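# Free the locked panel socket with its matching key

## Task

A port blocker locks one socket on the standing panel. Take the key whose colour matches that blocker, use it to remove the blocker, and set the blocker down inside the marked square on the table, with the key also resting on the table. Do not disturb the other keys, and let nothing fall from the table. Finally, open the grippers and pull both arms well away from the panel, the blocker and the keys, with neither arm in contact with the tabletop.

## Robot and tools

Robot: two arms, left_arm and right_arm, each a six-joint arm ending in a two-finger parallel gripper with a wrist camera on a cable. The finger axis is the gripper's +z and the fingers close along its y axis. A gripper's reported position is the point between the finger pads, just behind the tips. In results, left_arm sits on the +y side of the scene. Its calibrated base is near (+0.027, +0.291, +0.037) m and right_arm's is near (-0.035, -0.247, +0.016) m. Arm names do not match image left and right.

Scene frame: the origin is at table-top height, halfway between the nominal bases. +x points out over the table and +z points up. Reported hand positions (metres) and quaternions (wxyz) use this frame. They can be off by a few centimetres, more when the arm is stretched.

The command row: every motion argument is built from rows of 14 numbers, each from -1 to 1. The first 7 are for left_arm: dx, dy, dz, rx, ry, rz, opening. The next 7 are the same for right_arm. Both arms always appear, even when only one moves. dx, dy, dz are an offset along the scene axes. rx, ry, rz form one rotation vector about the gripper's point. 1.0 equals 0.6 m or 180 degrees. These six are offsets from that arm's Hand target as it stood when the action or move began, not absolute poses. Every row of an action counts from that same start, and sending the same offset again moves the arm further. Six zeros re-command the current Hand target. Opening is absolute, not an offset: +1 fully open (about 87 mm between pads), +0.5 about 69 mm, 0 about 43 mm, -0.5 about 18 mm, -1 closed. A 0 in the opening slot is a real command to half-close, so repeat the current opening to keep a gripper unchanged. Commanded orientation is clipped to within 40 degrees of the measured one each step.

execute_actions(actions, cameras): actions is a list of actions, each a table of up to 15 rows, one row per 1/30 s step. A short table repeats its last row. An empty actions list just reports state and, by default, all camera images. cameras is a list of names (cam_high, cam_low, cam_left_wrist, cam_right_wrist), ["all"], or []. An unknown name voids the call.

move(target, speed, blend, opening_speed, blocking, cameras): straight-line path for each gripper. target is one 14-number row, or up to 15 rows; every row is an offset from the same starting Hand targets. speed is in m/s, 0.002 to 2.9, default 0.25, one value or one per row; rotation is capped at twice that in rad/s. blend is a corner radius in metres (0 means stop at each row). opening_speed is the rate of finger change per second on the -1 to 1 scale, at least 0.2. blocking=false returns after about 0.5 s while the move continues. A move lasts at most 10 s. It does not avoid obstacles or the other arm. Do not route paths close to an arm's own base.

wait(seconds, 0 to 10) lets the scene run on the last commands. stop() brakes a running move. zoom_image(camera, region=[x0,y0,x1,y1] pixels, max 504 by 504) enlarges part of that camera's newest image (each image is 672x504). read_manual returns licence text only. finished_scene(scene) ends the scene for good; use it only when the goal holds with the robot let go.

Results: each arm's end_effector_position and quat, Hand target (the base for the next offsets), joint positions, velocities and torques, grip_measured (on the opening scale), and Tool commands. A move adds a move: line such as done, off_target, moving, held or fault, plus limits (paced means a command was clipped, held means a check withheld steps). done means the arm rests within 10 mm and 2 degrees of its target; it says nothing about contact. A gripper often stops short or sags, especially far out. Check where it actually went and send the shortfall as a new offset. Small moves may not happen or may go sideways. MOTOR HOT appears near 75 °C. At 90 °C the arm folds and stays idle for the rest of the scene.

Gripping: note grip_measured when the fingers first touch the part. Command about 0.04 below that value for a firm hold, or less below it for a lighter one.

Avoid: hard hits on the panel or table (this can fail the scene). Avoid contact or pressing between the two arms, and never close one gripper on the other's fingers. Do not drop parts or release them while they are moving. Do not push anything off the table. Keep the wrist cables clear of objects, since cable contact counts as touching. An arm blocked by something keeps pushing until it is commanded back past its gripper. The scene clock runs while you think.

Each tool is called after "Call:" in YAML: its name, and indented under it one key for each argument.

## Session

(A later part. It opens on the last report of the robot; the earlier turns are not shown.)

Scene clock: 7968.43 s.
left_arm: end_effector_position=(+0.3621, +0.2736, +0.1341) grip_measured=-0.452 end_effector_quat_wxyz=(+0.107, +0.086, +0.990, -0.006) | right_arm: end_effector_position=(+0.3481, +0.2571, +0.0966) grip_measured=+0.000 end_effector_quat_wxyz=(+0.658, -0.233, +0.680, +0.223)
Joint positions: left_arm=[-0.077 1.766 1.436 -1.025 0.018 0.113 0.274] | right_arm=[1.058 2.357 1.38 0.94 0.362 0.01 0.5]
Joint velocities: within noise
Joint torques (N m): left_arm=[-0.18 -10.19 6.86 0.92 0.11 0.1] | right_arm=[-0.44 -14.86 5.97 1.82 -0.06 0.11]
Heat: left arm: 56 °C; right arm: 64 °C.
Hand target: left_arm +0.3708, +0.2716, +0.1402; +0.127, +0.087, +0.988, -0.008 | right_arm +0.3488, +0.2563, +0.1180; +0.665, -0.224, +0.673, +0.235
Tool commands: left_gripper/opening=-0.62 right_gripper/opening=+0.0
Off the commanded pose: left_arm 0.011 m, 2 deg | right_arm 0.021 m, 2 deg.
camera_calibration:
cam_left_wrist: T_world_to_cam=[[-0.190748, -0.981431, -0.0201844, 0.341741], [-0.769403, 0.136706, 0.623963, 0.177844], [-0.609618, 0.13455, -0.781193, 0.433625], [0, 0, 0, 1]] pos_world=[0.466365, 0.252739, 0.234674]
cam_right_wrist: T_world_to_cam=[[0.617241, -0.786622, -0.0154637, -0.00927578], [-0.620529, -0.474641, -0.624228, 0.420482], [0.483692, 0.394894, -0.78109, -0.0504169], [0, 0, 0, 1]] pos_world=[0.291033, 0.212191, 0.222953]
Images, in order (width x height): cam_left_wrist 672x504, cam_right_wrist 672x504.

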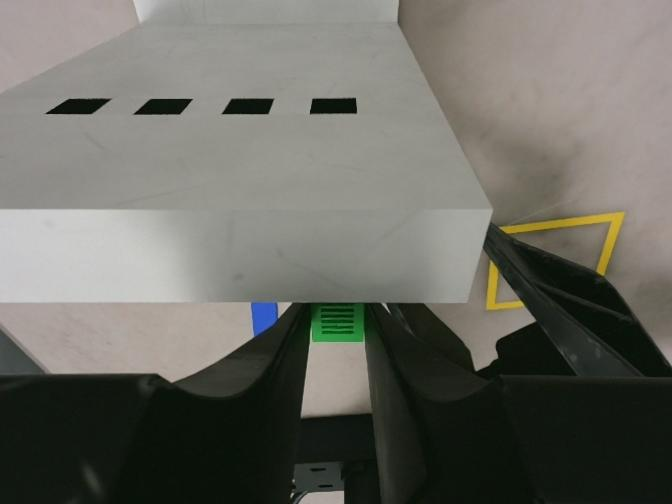

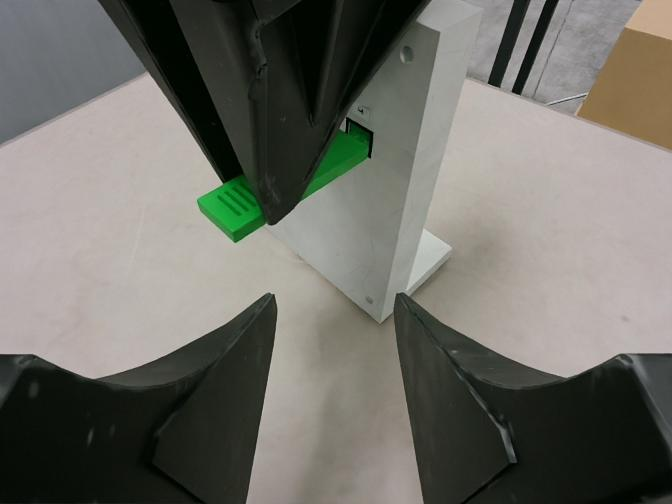

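Call:
execute_actions:
  actions:
    - [[0.0085,-0.003,-0.016,0,0,0,-0.62,0,0,0,0,0,0,0],[-0.0195,-0.003,0.016,0,0,0,-0.62,0,0,0,0,0,0,0],[0.0085,-0.003,-0.016,0,0,0,-0.62,0,0,0,0,0,0,0],[-0.0195,-0.003,0.016,0,0,0,-0.62,0,0,0,0,0,0,0],[0.0085,-0.003,-0.016,0,0,0,-0.62,0,0,0,0,0,0,0],[-0.0195,-0.003,0.016,0,0,0,-0.62,0,0,0,0,0,0,0],[0.0065,-0.003,0.012,0,0,0,-0.62,0,0,0,0,0,0,0],[-0.0175,-0.003,-0.012,0,0,0,-0.62,0,0,0,0,0,0,0],[0.0065,-0.003,0.012,0,0,0,-0.62,0,0,0,0,0,0,0],[-0.0175,-0.003,-0.012,0,0,0,-0.62,0,0,0,0,0,0,0],[0.0065,-0.003,0.012,0,0,0,-0.62,0,0,0,0,0,0,0],[-0.0175,-0.003,-0.012,0,0,0,-0.62,0,0,0,0,0,0,0],[0.0025,-0.003,0.008,0,0,0,-0.62,0,0,0,0,0,0,0],[-0.0095,-0.003,-0.004,0,0,0,-0.62,0,0,0,0,0,0,0],[-0.0055,-0.003,0.0,0,0,0,-0.62,0,0,0,0,0,0,0]]
    - [[0.0175,0.0,-0.016,0,0,0,-0.62,0,0,0,0,0,0,0],[-0.0105,0.0,0.016,0,0,0,-0.62,0,0,0,0,0,0,0],[0.0175,0.0,-0.016,0,0,0,-0.62,0,0,0,0,0,0,0],[-0.0105,0.0,0.016,0,0,0,-0.62,0,0,0,0,0,0,0],[0.0175,0.0,-0.016,0,0,0,-0.62,0,0,0,0,0,0,0],[-0.0105,0.0,0.016,0,0,0,-0.62,0,0,0,0,0,0,0],[0.0155,0.0,0.012,0,0,0,-0.62,0,0,0,0,0,0,0],[-0.0085,0.0,-0.012,0,0,0,-0.62,0,0,0,0,0,0,0],[0.0155,0.0,0.012,0,0,0,-0.62,0,0,0,0,0,0,0],[-0.0085,0.0,-0.012,0,0,0,-0.62,0,0,0,0,0,0,0],[0.0155,0.0,0.012,0,0,0,-0.62,0,0,0,0,0,0,0],[-0.0085,0.0,-0.012,0,0,0,-0.62,0,0,0,0,0,0,0],[0.0115,0.0,0.008,0,0,0,-0.62,0,0,0,0,0,0,0],[-0.0005,0.0,-0.004,0,0,0,-0.62,0,0,0,0,0,0,0],[0.0035,0.0,0.0,0,0,0,-0.62,0,0,0,0,0,0,0]]
    - [[0.014,0.0001,-0.016,0,0,0,-0.62,0,0,0,0,0,0,0],[-0.014,0.0002,0.016,0,0,0,-0.62,0,0,0,0,0,0,0],[0.014,0.0003,-0.016,0,0,0,-0.62,0,0,0,0,0,0,0],[-0.014,0.0005,0.016,0,0,0,-0.62,0,0,0,0,0,0,0],[0.014,0.0006,-0.016,0,0,0,-0.62,0,0,0,0,0,0,0],[-0.014,0.0007,0.016,0,0,0,-0.62,0,0,0,0,0,0,0],[0.012,0.0008,0.012,0,0,0,-0.62,0,0,0,0,0,0,0],[-0.012,0.0009,-0.012,0,0,0,-0.62,0,0,0,0,0,0,0],[0.012,0.001,0.012,0,0,0,-0.62,0,0,0,0,0,0,0],[-0.012,0.0011,-0.012,0,0,0,-0.62,0,0,0,0,0,0,0],[0.012,0.0012,0.012,0,0,0,-0.62,0,0,0,0,0,0,0],[-0.012,0.0014,-0.012,0,0,0,-0.62,0,0,0,0,0,0,0],[0.008,0.0015,0.008,0,0,0,-0.62,0,0,0,0,0,0,0],[-0.004,0.0016,-0.004,0,0,0,-0.62,0,0,0,0,0,0,0],[0.0003,0.0017,0.0,0,0,0,-0.62,0,0,0,0,0,0,0]]

Call:
execute_actions:
  actions: []
  cameras: ["cam_right_wrist","cam_left_wrist"]

Call:
zoom_image:
  camera: "cam_right_wrist"
  region: [346, 122, 370, 142]

Call:
zoom_image:
  camera: "cam_left_wrist"
  region: [280, 60, 400, 150]

Scene clock: 8054.93 s.
left_arm: end_effector_position=(+0.3617, +0.2736, +0.1339) grip_measured=-0.452 end_effector_quat_wxyz=(+0.108, +0.086, +0.990, -0.006) | right_arm: end_effector_position=(+0.3481, +0.2571, +0.0966) grip_measured=+0.000 end_effector_quat_wxyz=(+0.658, -0.233, +0.680, +0.223)
Joint positions: left_arm=[-0.077 1.763 1.431 -1.022 0.018 0.113 0.274] | right_arm=[1.058 2.357 1.38 0.94 0.362 0.01 0.5]
Joint torques (N m): left_arm=[-0.27 -10.1 7.08 0.87 0.08 0.06] | right_arm=[-0.75 -14.76 6.16 1.9 0.05 0.12]
Heat: left arm: 53 °C; right arm: 64 °C.
Hand target: left_arm +0.3697, +0.2708, +0.1402; +0.127, +0.087, +0.988, -0.008 | right_arm +0.3488, +0.2563, +0.1180; +0.665, -0.224, +0.673, +0.235
Off the commanded pose: left_arm 0.011 m, 2 deg | right_arm 0.021 m, 2 deg.

Scene clock: 8054.93 s.
left_arm: end_effector_position=(+0.3617, +0.2736, +0.1339) grip_measured=-0.452 end_effector_quat_wxyz=(+0.108, +0.086, +0.990, -0.006) | right_arm: end_effector_position=(+0.3481, +0.2571, +0.0966) grip_measured=+0.000 end_effector_quat_wxyz=(+0.658, -0.233, +0.680, +0.223)
Joint positions: left_arm=[-0.077 1.763 1.431 -1.022 0.018 0.113 0.274] | right_arm=[1.058 2.357 1.38 0.94 0.362 0.01 0.5]
Joint velocities: within noise
Joint torques (N m): left_arm=[-0.27 -10.1 7.08 0.87 0.08 0.06] | right_arm=[-0.75 -14.76 6.16 1.9 0.05 0.12]
Heat: left arm: 53 °C; right arm: 64 °C.
Hand target: left_arm +0.3697, +0.2708, +0.1402; +0.127, +0.087, +0.988, -0.008 | right_arm +0.3488, +0.2563, +0.1180; +0.665, -0.224, +0.673, +0.235
Tool commands: left_gripper/opening=-0.62 right_gripper/opening=+0.0
Off the commanded pose: left_arm 0.011 m, 2 deg | right_arm 0.021 m, 2 deg.
camera_calibration:
cam_left_wrist: T_world_to_cam=[[-0.190705, -0.981432, -0.020551, 0.341711], [-0.770573, 0.136697, 0.62252, 0.178342], [-0.608152, 0.134554, -0.782334, 0.432905], [0, 0, 0, 1]] pos_world=[0.465864, 0.252739, 0.234677]
cam_right_wrist: T_world_to_cam=[[0.617241, -0.786622, -0.0154637, -0.00927578], [-0.620529, -0.474641, -0.624228, 0.420482], [0.483692, 0.394894, -0.78109, -0.0504169], [0, 0, 0, 1]] pos_world=[0.291033, 0.212191, 0.222953]
Images, in order (width x height): cam_left_wrist 672x504, cam_right_wrist 672x504.

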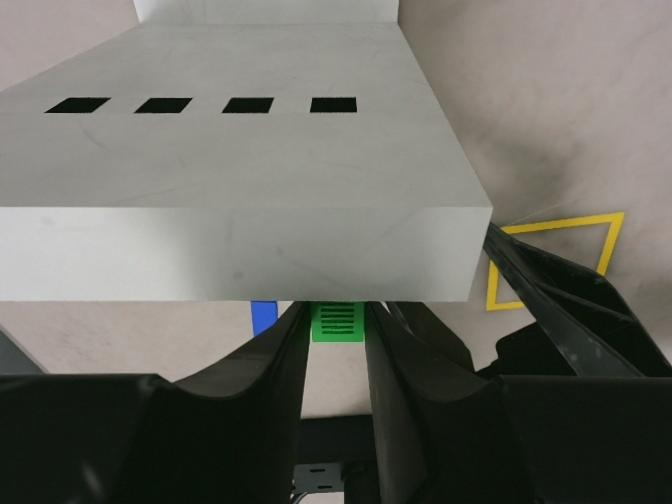

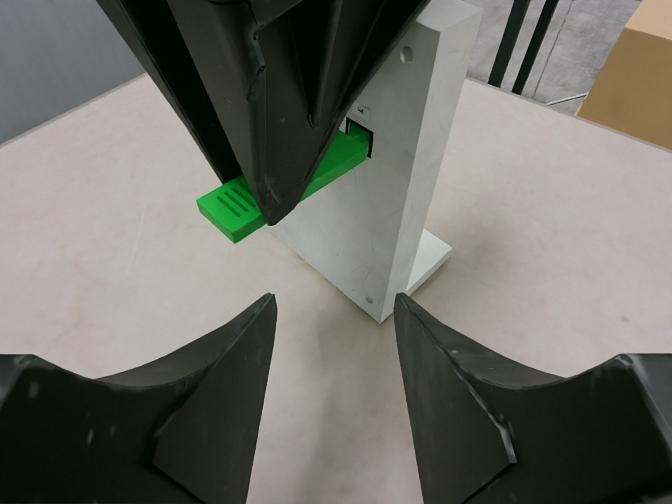

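Scaled by 21.000.

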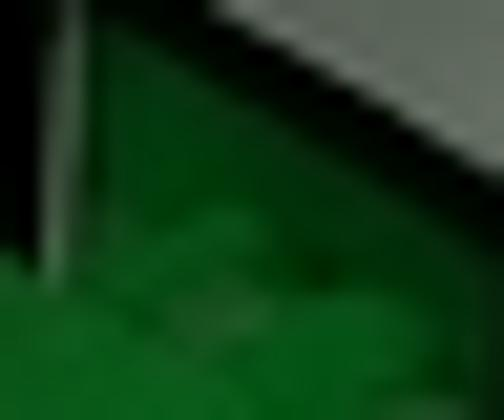

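Scaled by 4.200.

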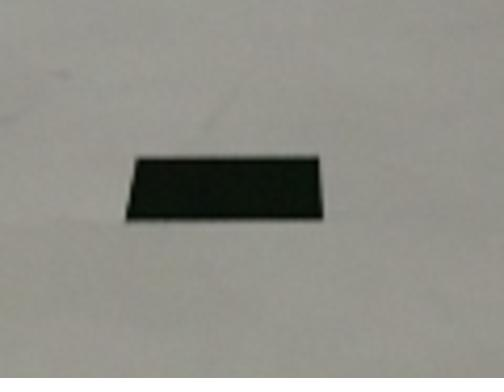

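Call:
execute_actions:
  actions:
    - [[0.011,0.0117,-0.016,0,0,0,-0.62,0,0,0,0,0,0,0],[-0.017,-0.0083,0.016,0,0,0,-0.62,0,0,0,0,0,0,0],[0.011,0.0117,-0.016,0,0,0,-0.62,0,0,0,0,0,0,0],[-0.017,-0.0083,0.016,0,0,0,-0.62,0,0,0,0,0,0,0],[0.011,0.0117,-0.016,0,0,0,-0.62,0,0,0,0,0,0,0],[-0.017,-0.0083,0.016,0,0,0,-0.62,0,0,0,0,0,0,0],[0.009,0.0117,0.012,0,0,0,-0.62,0,0,0,0,0,0,0],[-0.015,-0.0083,-0.012,0,0,0,-0.62,0,0,0,0,0,0,0],[0.009,0.0117,0.012,0,0,0,-0.62,0,0,0,0,0,0,0],[-0.015,-0.0083,-0.012,0,0,0,-0.62,0,0,0,0,0,0,0],[0.009,0.0117,0.012,0,0,0,-0.62,0,0,0,0,0,0,0],[-0.015,-0.0083,-0.012,0,0,0,-0.62,0,0,0,0,0,0,0],[0.005,0.0097,0.008,0,0,0,-0.62,0,0,0,0,0,0,0],[-0.007,-0.0033,-0.004,0,0,0,-0.62,0,0,0,0,0,0,0],[-0.003,0.0017,0.0,0,0,0,-0.62,0,0,0,0,0,0,0]]

Call:
execute_actions:
  actions: []
  cameras: ["cam_right_wrist","cam_left_wrist"]

Call:
zoom_image:
  camera: "cam_right_wrist"
  region: [346, 122, 370, 142]

Call:
zoom_image:
  camera: "cam_left_wrist"
  region: [280, 60, 400, 150]

Scene clock: 8093.83 s.
left_arm: end_effector_position=(+0.3610, +0.2736, +0.1338) grip_measured=-0.452 end_effector_quat_wxyz=(+0.109, +0.086, +0.990, -0.006) | right_arm: end_effector_position=(+0.3481, +0.2571, +0.0966) grip_measured=+0.000 end_effector_quat_wxyz=(+0.658, -0.233, +0.680, +0.223)
Joint positions: left_arm=[-0.078 1.758 1.424 -1.018 0.017 0.113 0.274] | right_arm=[1.058 2.357 1.38 0.94 0.362 0.01 0.5]
Joint torques (N m): left_arm=[-0.13 -10.24 6.87 0.85 0.11 0.12] | right_arm=[-0.65 -14.89 5.87 1.79 0 0.11]
Heat: left arm: 54 °C; right arm: 64 °C.
Hand target: left_arm +0.3680, +0.2719, +0.1403; +0.127, +0.087, +0.988, -0.008 | right_arm +0.3488, +0.2563, +0.1180; +0.665, -0.224, +0.673, +0.235
Off the commanded pose: left_arm 0.010 m, 2 deg | right_arm 0.021 m, 2 deg.

Scene clock: 8093.83 s.
left_arm: end_effector_position=(+0.3610, +0.2736, +0.1338) grip_measured=-0.452 end_effector_quat_wxyz=(+0.109, +0.086, +0.990, -0.006) | right_arm: end_effector_position=(+0.3481, +0.2571, +0.0966) grip_measured=+0.000 end_effector_quat_wxyz=(+0.658, -0.233, +0.680, +0.223)
Joint positions: left_arm=[-0.078 1.758 1.424 -1.018 0.017 0.113 0.274] | right_arm=[1.058 2.357 1.38 0.94 0.362 0.01 0.5]
Joint velocities: within noise
Joint torques (N m): left_arm=[-0.13 -10.24 6.87 0.85 0.11 0.12] | right_arm=[-0.65 -14.89 5.87 1.79 0 0.11]
Heat: left arm: 54 °C; right arm: 64 °C.
Hand target: left_arm +0.3680, +0.2719, +0.1403; +0.127, +0.087, +0.988, -0.008 | right_arm +0.3488, +0.2563, +0.1180; +0.665, -0.224, +0.673, +0.235
Tool commands: left_gripper/opening=-0.62 right_gripper/opening=+0.0
Off the commanded pose: left_arm 0.010 m, 2 deg | right_arm 0.021 m, 2 deg.
camera_calibration:
cam_left_wrist: T_world_to_cam=[[-0.190925, -0.981377, -0.0211465, 0.341652], [-0.771955, 0.136806, 0.620782, 0.178542], [-0.606328, 0.134847, -0.783698, 0.431788], [0, 0, 0, 1]] pos_world=[0.464861, 0.252638, 0.23478]
cam_right_wrist: T_world_to_cam=[[0.617241, -0.786622, -0.0154637, -0.00927578], [-0.620529, -0.474641, -0.624228, 0.420482], [0.483692, 0.394894, -0.78109, -0.0504169], [0, 0, 0, 1]] pos_world=[0.291033, 0.212191, 0.222953]
Images, in order (width x height): cam_left_wrist 672x504, cam_right_wrist 672x504.

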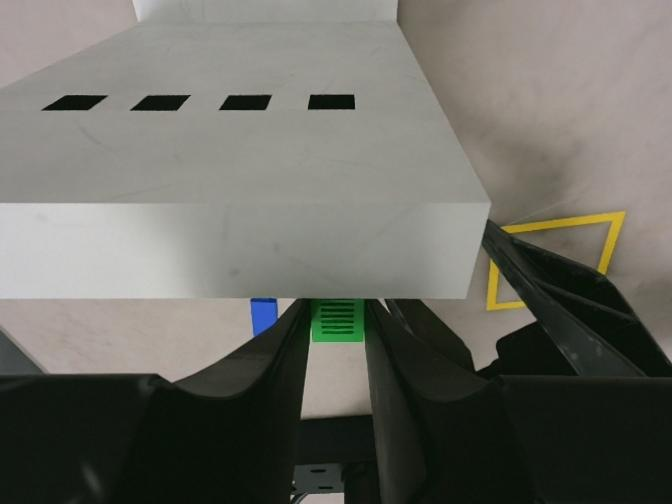

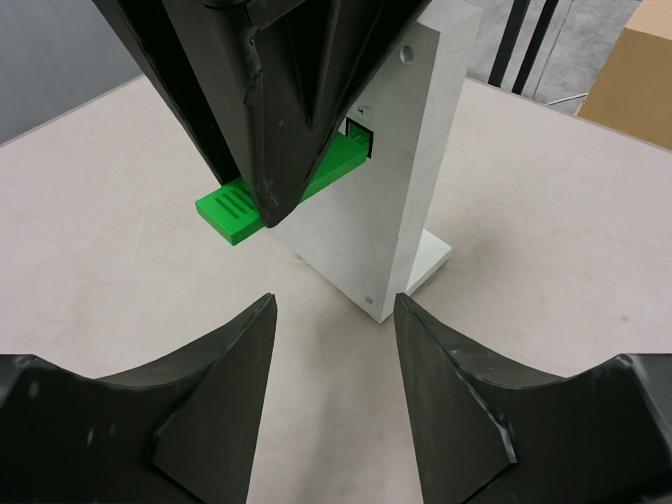

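Scaled by 21.000.

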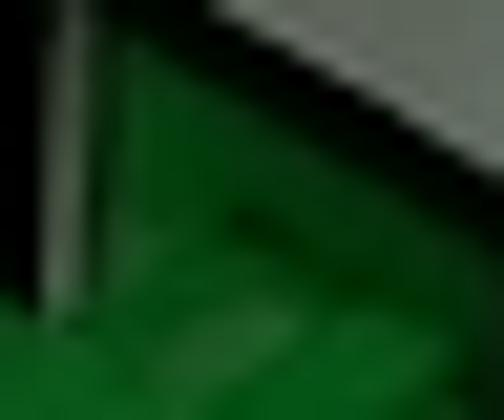

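Scaled by 4.200.

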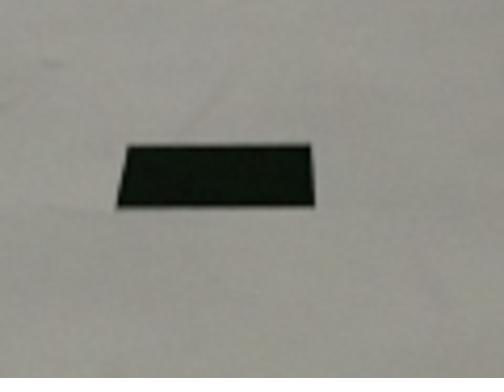

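Call:
execute_actions:
  actions:
    - [[0.013,0.0093,-0.016,0,0,0,-0.62,0,0,0,0,0,0,0],[-0.015,-0.0107,0.016,0,0,0,-0.62,0,0,0,0,0,0,0],[0.013,0.0093,-0.016,0,0,0,-0.62,0,0,0,0,0,0,0],[-0.015,-0.0107,0.016,0,0,0,-0.62,0,0,0,0,0,0,0],[0.013,0.0093,-0.016,0,0,0,-0.62,0,0,0,0,0,0,0],[-0.015,-0.0107,0.016,0,0,0,-0.62,0,0,0,0,0,0,0],[0.011,0.0093,0.012,0,0,0,-0.62,0,0,0,0,0,0,0],[-0.013,-0.0107,-0.012,0,0,0,-0.62,0,0,0,0,0,0,0],[0.011,0.0093,0.012,0,0,0,-0.62,0,0,0,0,0,0,0],[-0.013,-0.0107,-0.012,0,0,0,-0.62,0,0,0,0,0,0,0],[0.011,0.0093,0.012,0,0,0,-0.62,0,0,0,0,0,0,0],[-0.013,-0.0107,-0.012,0,0,0,-0.62,0,0,0,0,0,0,0],[0.007,0.0073,0.008,0,0,0,-0.62,0,0,0,0,0,0,0],[-0.005,-0.0057,-0.004,0,0,0,-0.62,0,0,0,0,0,0,0],[-0.001,-0.0007,0.0,0,0,0,-0.62,0,0,0,0,0,0,0]]
    - [[0.0185,-0.0003,-0.016,0,0,0,-0.62,0,0,0,0,0,0,0],[-0.0095,-0.0003,0.016,0,0,0,-0.62,0,0,0,0,0,0,0],[0.0185,-0.0003,-0.016,0,0,0,-0.62,0,0,0,0,0,0,0],[-0.0095,-0.0003,0.016,0,0,0,-0.62,0,0,0,0,0,0,0],[0.0185,-0.0003,-0.016,0,0,0,-0.62,0,0,0,0,0,0,0],[-0.0095,-0.0003,0.016,0,0,0,-0.62,0,0,0,0,0,0,0],[0.0165,-0.0003,0.012,0,0,0,-0.62,0,0,0,0,0,0,0],[-0.0075,-0.0003,-0.012,0,0,0,-0.62,0,0,0,0,0,0,0],[0.0165,-0.0003,0.012,0,0,0,-0.62,0,0,0,0,0,0,0],[-0.0075,-0.0003,-0.012,0,0,0,-0.62,0,0,0,0,0,0,0],[0.0165,-0.0003,0.012,0,0,0,-0.62,0,0,0,0,0,0,0],[-0.0075,-0.0003,-0.012,0,0,0,-0.62,0,0,0,0,0,0,0],[0.0125,-0.0003,0.008,0,0,0,-0.62,0,0,0,0,0,0,0],[0.0005,-0.0003,-0.004,0,0,0,-0.62,0,0,0,0,0,0,0],[0.0045,-0.0003,0.0,0,0,0,-0.62,0,0,0,0,0,0,0]]
  cameras: ["cam_right_wrist","cam_left_wrist"]

Call:
zoom_image:
  camera: "cam_right_wrist"
  region: [346, 122, 370, 142]

Call:
zoom_image:
  camera: "cam_left_wrist"
  region: [280, 60, 400, 150]

Scene clock: 8128.67 s.
left_arm: end_effector_position=(+0.3617, +0.2733, +0.1340) grip_measured=-0.452 end_effector_quat_wxyz=(+0.108, +0.086, +0.990, -0.006) | right_arm: end_effector_position=(+0.3481, +0.2571, +0.0966) grip_measured=+0.000 end_effector_quat_wxyz=(+0.658, -0.233, +0.680, +0.223)
Joint positions: left_arm=[-0.079 1.764 1.433 -1.024 0.017 0.112 0.274] | right_arm=[1.058 2.357 1.38 0.94 0.362 0.01 0.5]
Joint torques (N m): left_arm=[-0.13 -10.14 7.05 0.89 0.13 0.1] | right_arm=[-0.4 -14.79 5.9 1.79 0 0.16]
Heat: left arm: 53 °C; right arm: 64 °C.
Hand target: left_arm +0.3701, +0.2712, +0.1403; +0.127, +0.087, +0.988, -0.008 | right_arm +0.3488, +0.2563, +0.1180; +0.665, -0.224, +0.673, +0.235
Off the commanded pose: left_arm 0.011 m, 2 deg | right_arm 0.021 m, 2 deg.
camera_calibration:
cam_left_wrist: T_world_to_cam=[[-0.190712, -0.981433, -0.0204713, 0.341322], [-0.769867, 0.136597, 0.623415, 0.177962], [-0.609044, 0.134653, -0.781623, 0.433242], [0, 0, 0, 1]] pos_world=[0.465965, 0.252339, 0.234675]
cam_right_wrist: T_world_to_cam=[[0.617241, -0.786622, -0.0154637, -0.00927578], [-0.620529, -0.474641, -0.624228, 0.420482], [0.483692, 0.394894, -0.78109, -0.0504169], [0, 0, 0, 1]] pos_world=[0.291033, 0.212191, 0.222953]
Images, in order (width x height): cam_left_wrist 672x504, cam_right_wrist 672x504.

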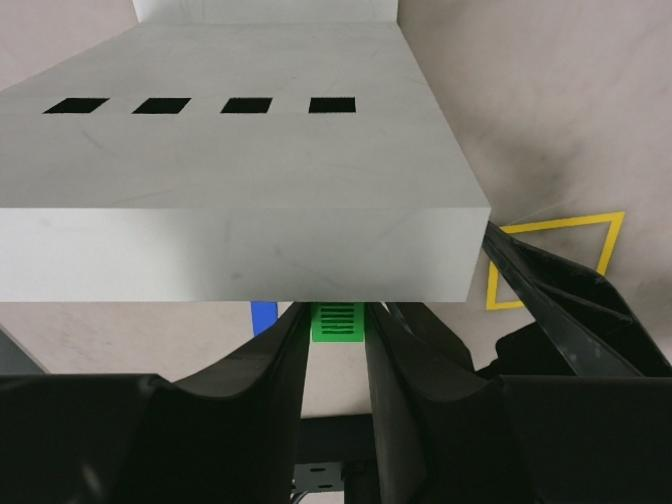

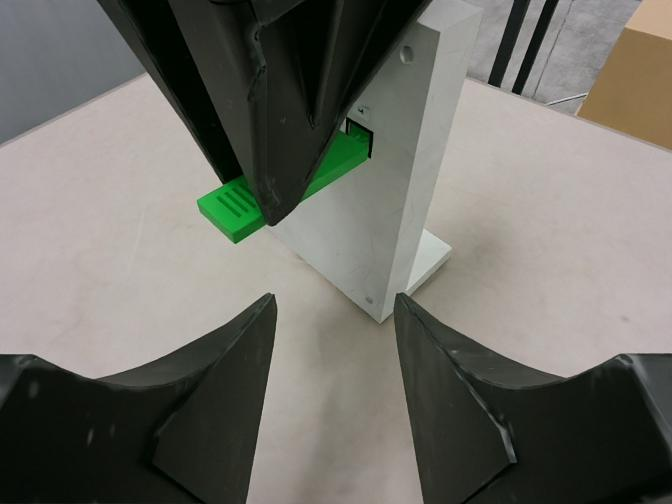

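Scaled by 21.000.

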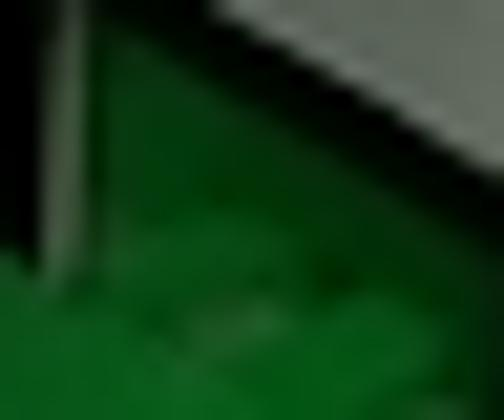

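Scaled by 4.200.

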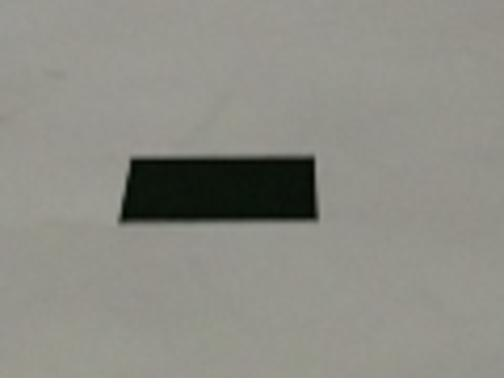

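Call:
execute_actions:
  actions:
    - [[0.0165,0.0,-0.015,0,0,0,-0.62,0,0,0,0,0,0,0],[-0.0115,0.0,0.017,0,0,0,-0.62,0,0,0,0,0,0,0],[0.0165,0.0,-0.015,0,0,0,-0.62,0,0,0,0,0,0,0],[-0.0115,0.0,0.017,0,0,0,-0.62,0,0,0,0,0,0,0],[0.0165,0.0,-0.015,0,0,0,-0.62,0,0,0,0,0,0,0],[-0.0115,0.0,0.017,0,0,0,-0.62,0,0,0,0,0,0,0],[0.0145,0.0,0.013,0,0,0,-0.62,0,0,0,0,0,0,0],[-0.0095,0.0,-0.011,0,0,0,-0.62,0,0,0,0,0,0,0],[0.0145,0.0,0.013,0,0,0,-0.62,0,0,0,0,0,0,0],[-0.0095,0.0,-0.011,0,0,0,-0.62,0,0,0,0,0,0,0],[0.0145,0.0,0.013,0,0,0,-0.62,0,0,0,0,0,0,0],[-0.0095,0.0,-0.011,0,0,0,-0.62,0,0,0,0,0,0,0],[0.0105,0.0,0.009,0,0,0,-0.62,0,0,0,0,0,0,0],[-0.0015,0.0,-0.003,0,0,0,-0.62,0,0,0,0,0,0,0],[0.0025,0.0,0.001,0,0,0,-0.62,0,0,0,0,0,0,0]]
    - [[0.014,0.0,-0.016,0,0,0,-0.62,0,0,0,0,0,0,0],[-0.014,0.0,0.0157,0,0,0,-0.62,0,0,0,0,0,0,0],[0.014,0.0,-0.0165,0,0,0,-0.62,0,0,0,0,0,0,0],[-0.014,0.0,0.0153,0,0,0,-0.62,0,0,0,0,0,0,0],[0.014,0.0,-0.0168,0,0,0,-0.62,0,0,0,0,0,0,0],[-0.014,0.0,0.015,0,0,0,-0.62,0,0,0,0,0,0,0],[0.012,0.0,0.0108,0,0,0,-0.62,0,0,0,0,0,0,0],[-0.012,0.0,-0.0134,0,0,0,-0.62,0,0,0,0,0,0,0],[0.012,0.0,0.0105,0,0,0,-0.62,0,0,0,0,0,0,0],[-0.012,0.0,-0.0137,0,0,0,-0.62,0,0,0,0,0,0,0],[0.012,0.0,0.0102,0,0,0,-0.62,0,0,0,0,0,0,0],[-0.012,0.0,-0.0139,0,0,0,-0.62,0,0,0,0,0,0,0],[0.008,0.0,0.006,0,0,0,-0.62,0,0,0,0,0,0,0],[-0.004,0.0,-0.006,0,0,0,-0.62,0,0,0,0,0,0,0],[0.0,0.0,-0.002,0,0,0,-0.62,0,0,0,0,0,0,0]]
  cameras: ["cam_right_wrist","cam_left_wrist"]

Call:
zoom_image:
  camera: "cam_right_wrist"
  region: [346, 122, 370, 142]

Call:
zoom_image:
  camera: "cam_left_wrist"
  region: [280, 60, 400, 150]

Scene clock: 8172.53 s.
left_arm: end_effector_position=(+0.3620, +0.2733, +0.1338) grip_measured=-0.452 end_effector_quat_wxyz=(+0.106, +0.086, +0.991, -0.006) | right_arm: end_effector_position=(+0.3481, +0.2571, +0.0966) grip_measured=+0.000 end_effector_quat_wxyz=(+0.658, -0.233, +0.680, +0.223)
Joint positions: left_arm=[-0.079 1.769 1.438 -1.028 0.017 0.112 0.274] | right_arm=[1.058 2.357 1.38 0.94 0.362 0.01 0.5]
Joint torques (N m): left_arm=[-0.12 -9.89 6.99 0.95 0.11 0.12] | right_arm=[-0.57 -14.78 6.15 1.83 -0.06 0.11]
Heat: left arm: 56 °C; right arm: 64 °C.
Hand target: left_arm +0.3716, +0.2712, +0.1397; +0.127, +0.087, +0.988, -0.007 | right_arm +0.3488, +0.2563, +0.1180; +0.665, -0.224, +0.673, +0.235
Off the commanded pose: left_arm 0.011 m, 2 deg | right_arm 0.021 m, 2 deg.
camera_calibration:
cam_left_wrist: T_world_to_cam=[[-0.190655, -0.981446, -0.0203504, 0.341393], [-0.767504, 0.136106, 0.626428, 0.177198], [-0.612036, 0.135051, -0.779213, 0.433929], [0, 0, 0, 1]] pos_world=[0.466669, 0.252338, 0.234069]
cam_right_wrist: T_world_to_cam=[[0.617241, -0.786622, -0.0154637, -0.00927578], [-0.620529, -0.474641, -0.624228, 0.420482], [0.483692, 0.394894, -0.78109, -0.0504169], [0, 0, 0, 1]] pos_world=[0.291033, 0.212191, 0.222953]
Images, in order (width x height): cam_left_wrist 672x504, cam_right_wrist 672x504.

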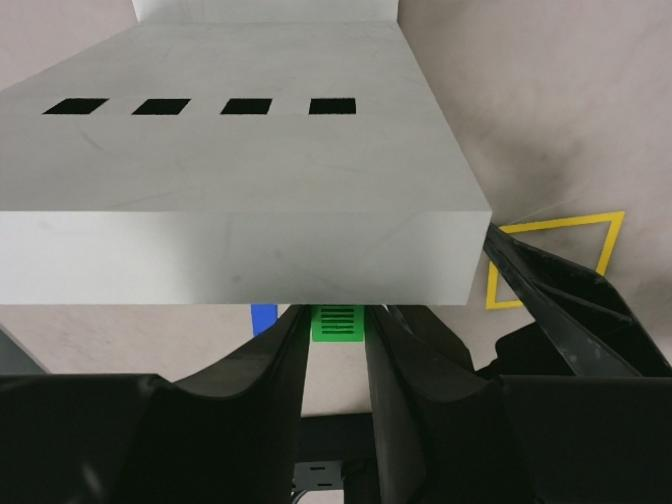

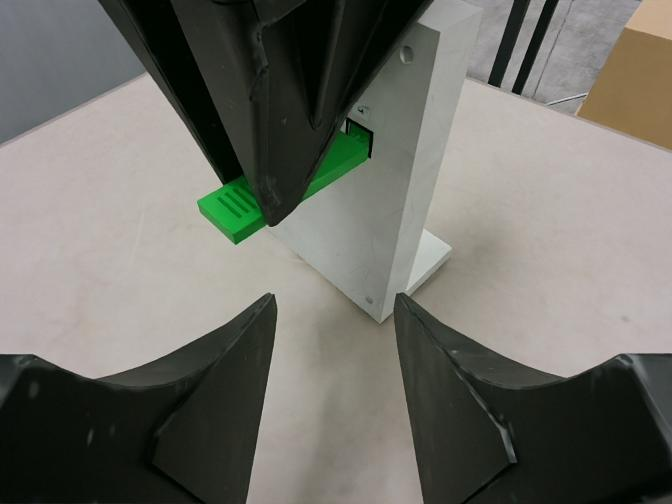

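Scaled by 21.000.

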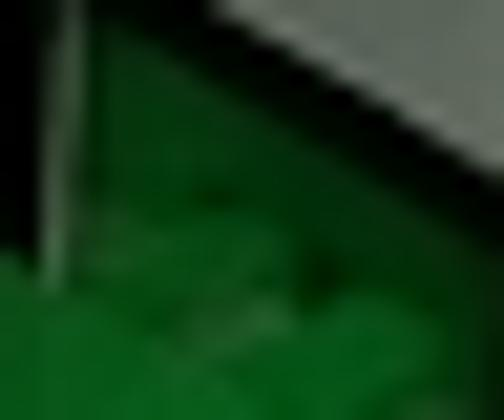

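Scaled by 4.200.

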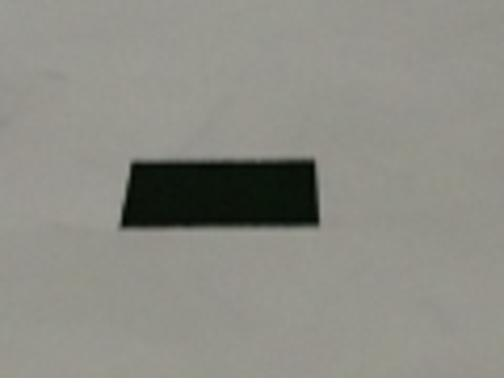

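Call:
zoom_image:
  camera: "cam_right_wrist"
  region: [338, 112, 380, 147]

Call:
zoom_image:
  camera: "cam_right_wrist"
  region: [350, 126, 362, 136]

Scaled by 12.000.

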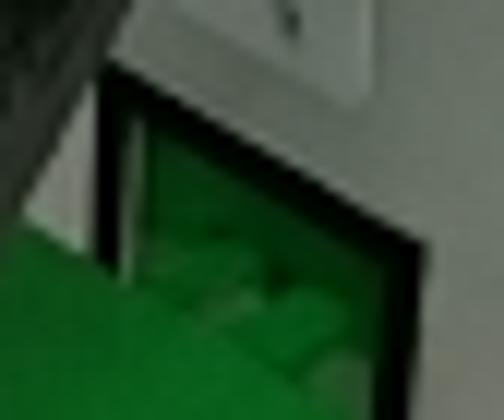

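Scaled by 42.000.

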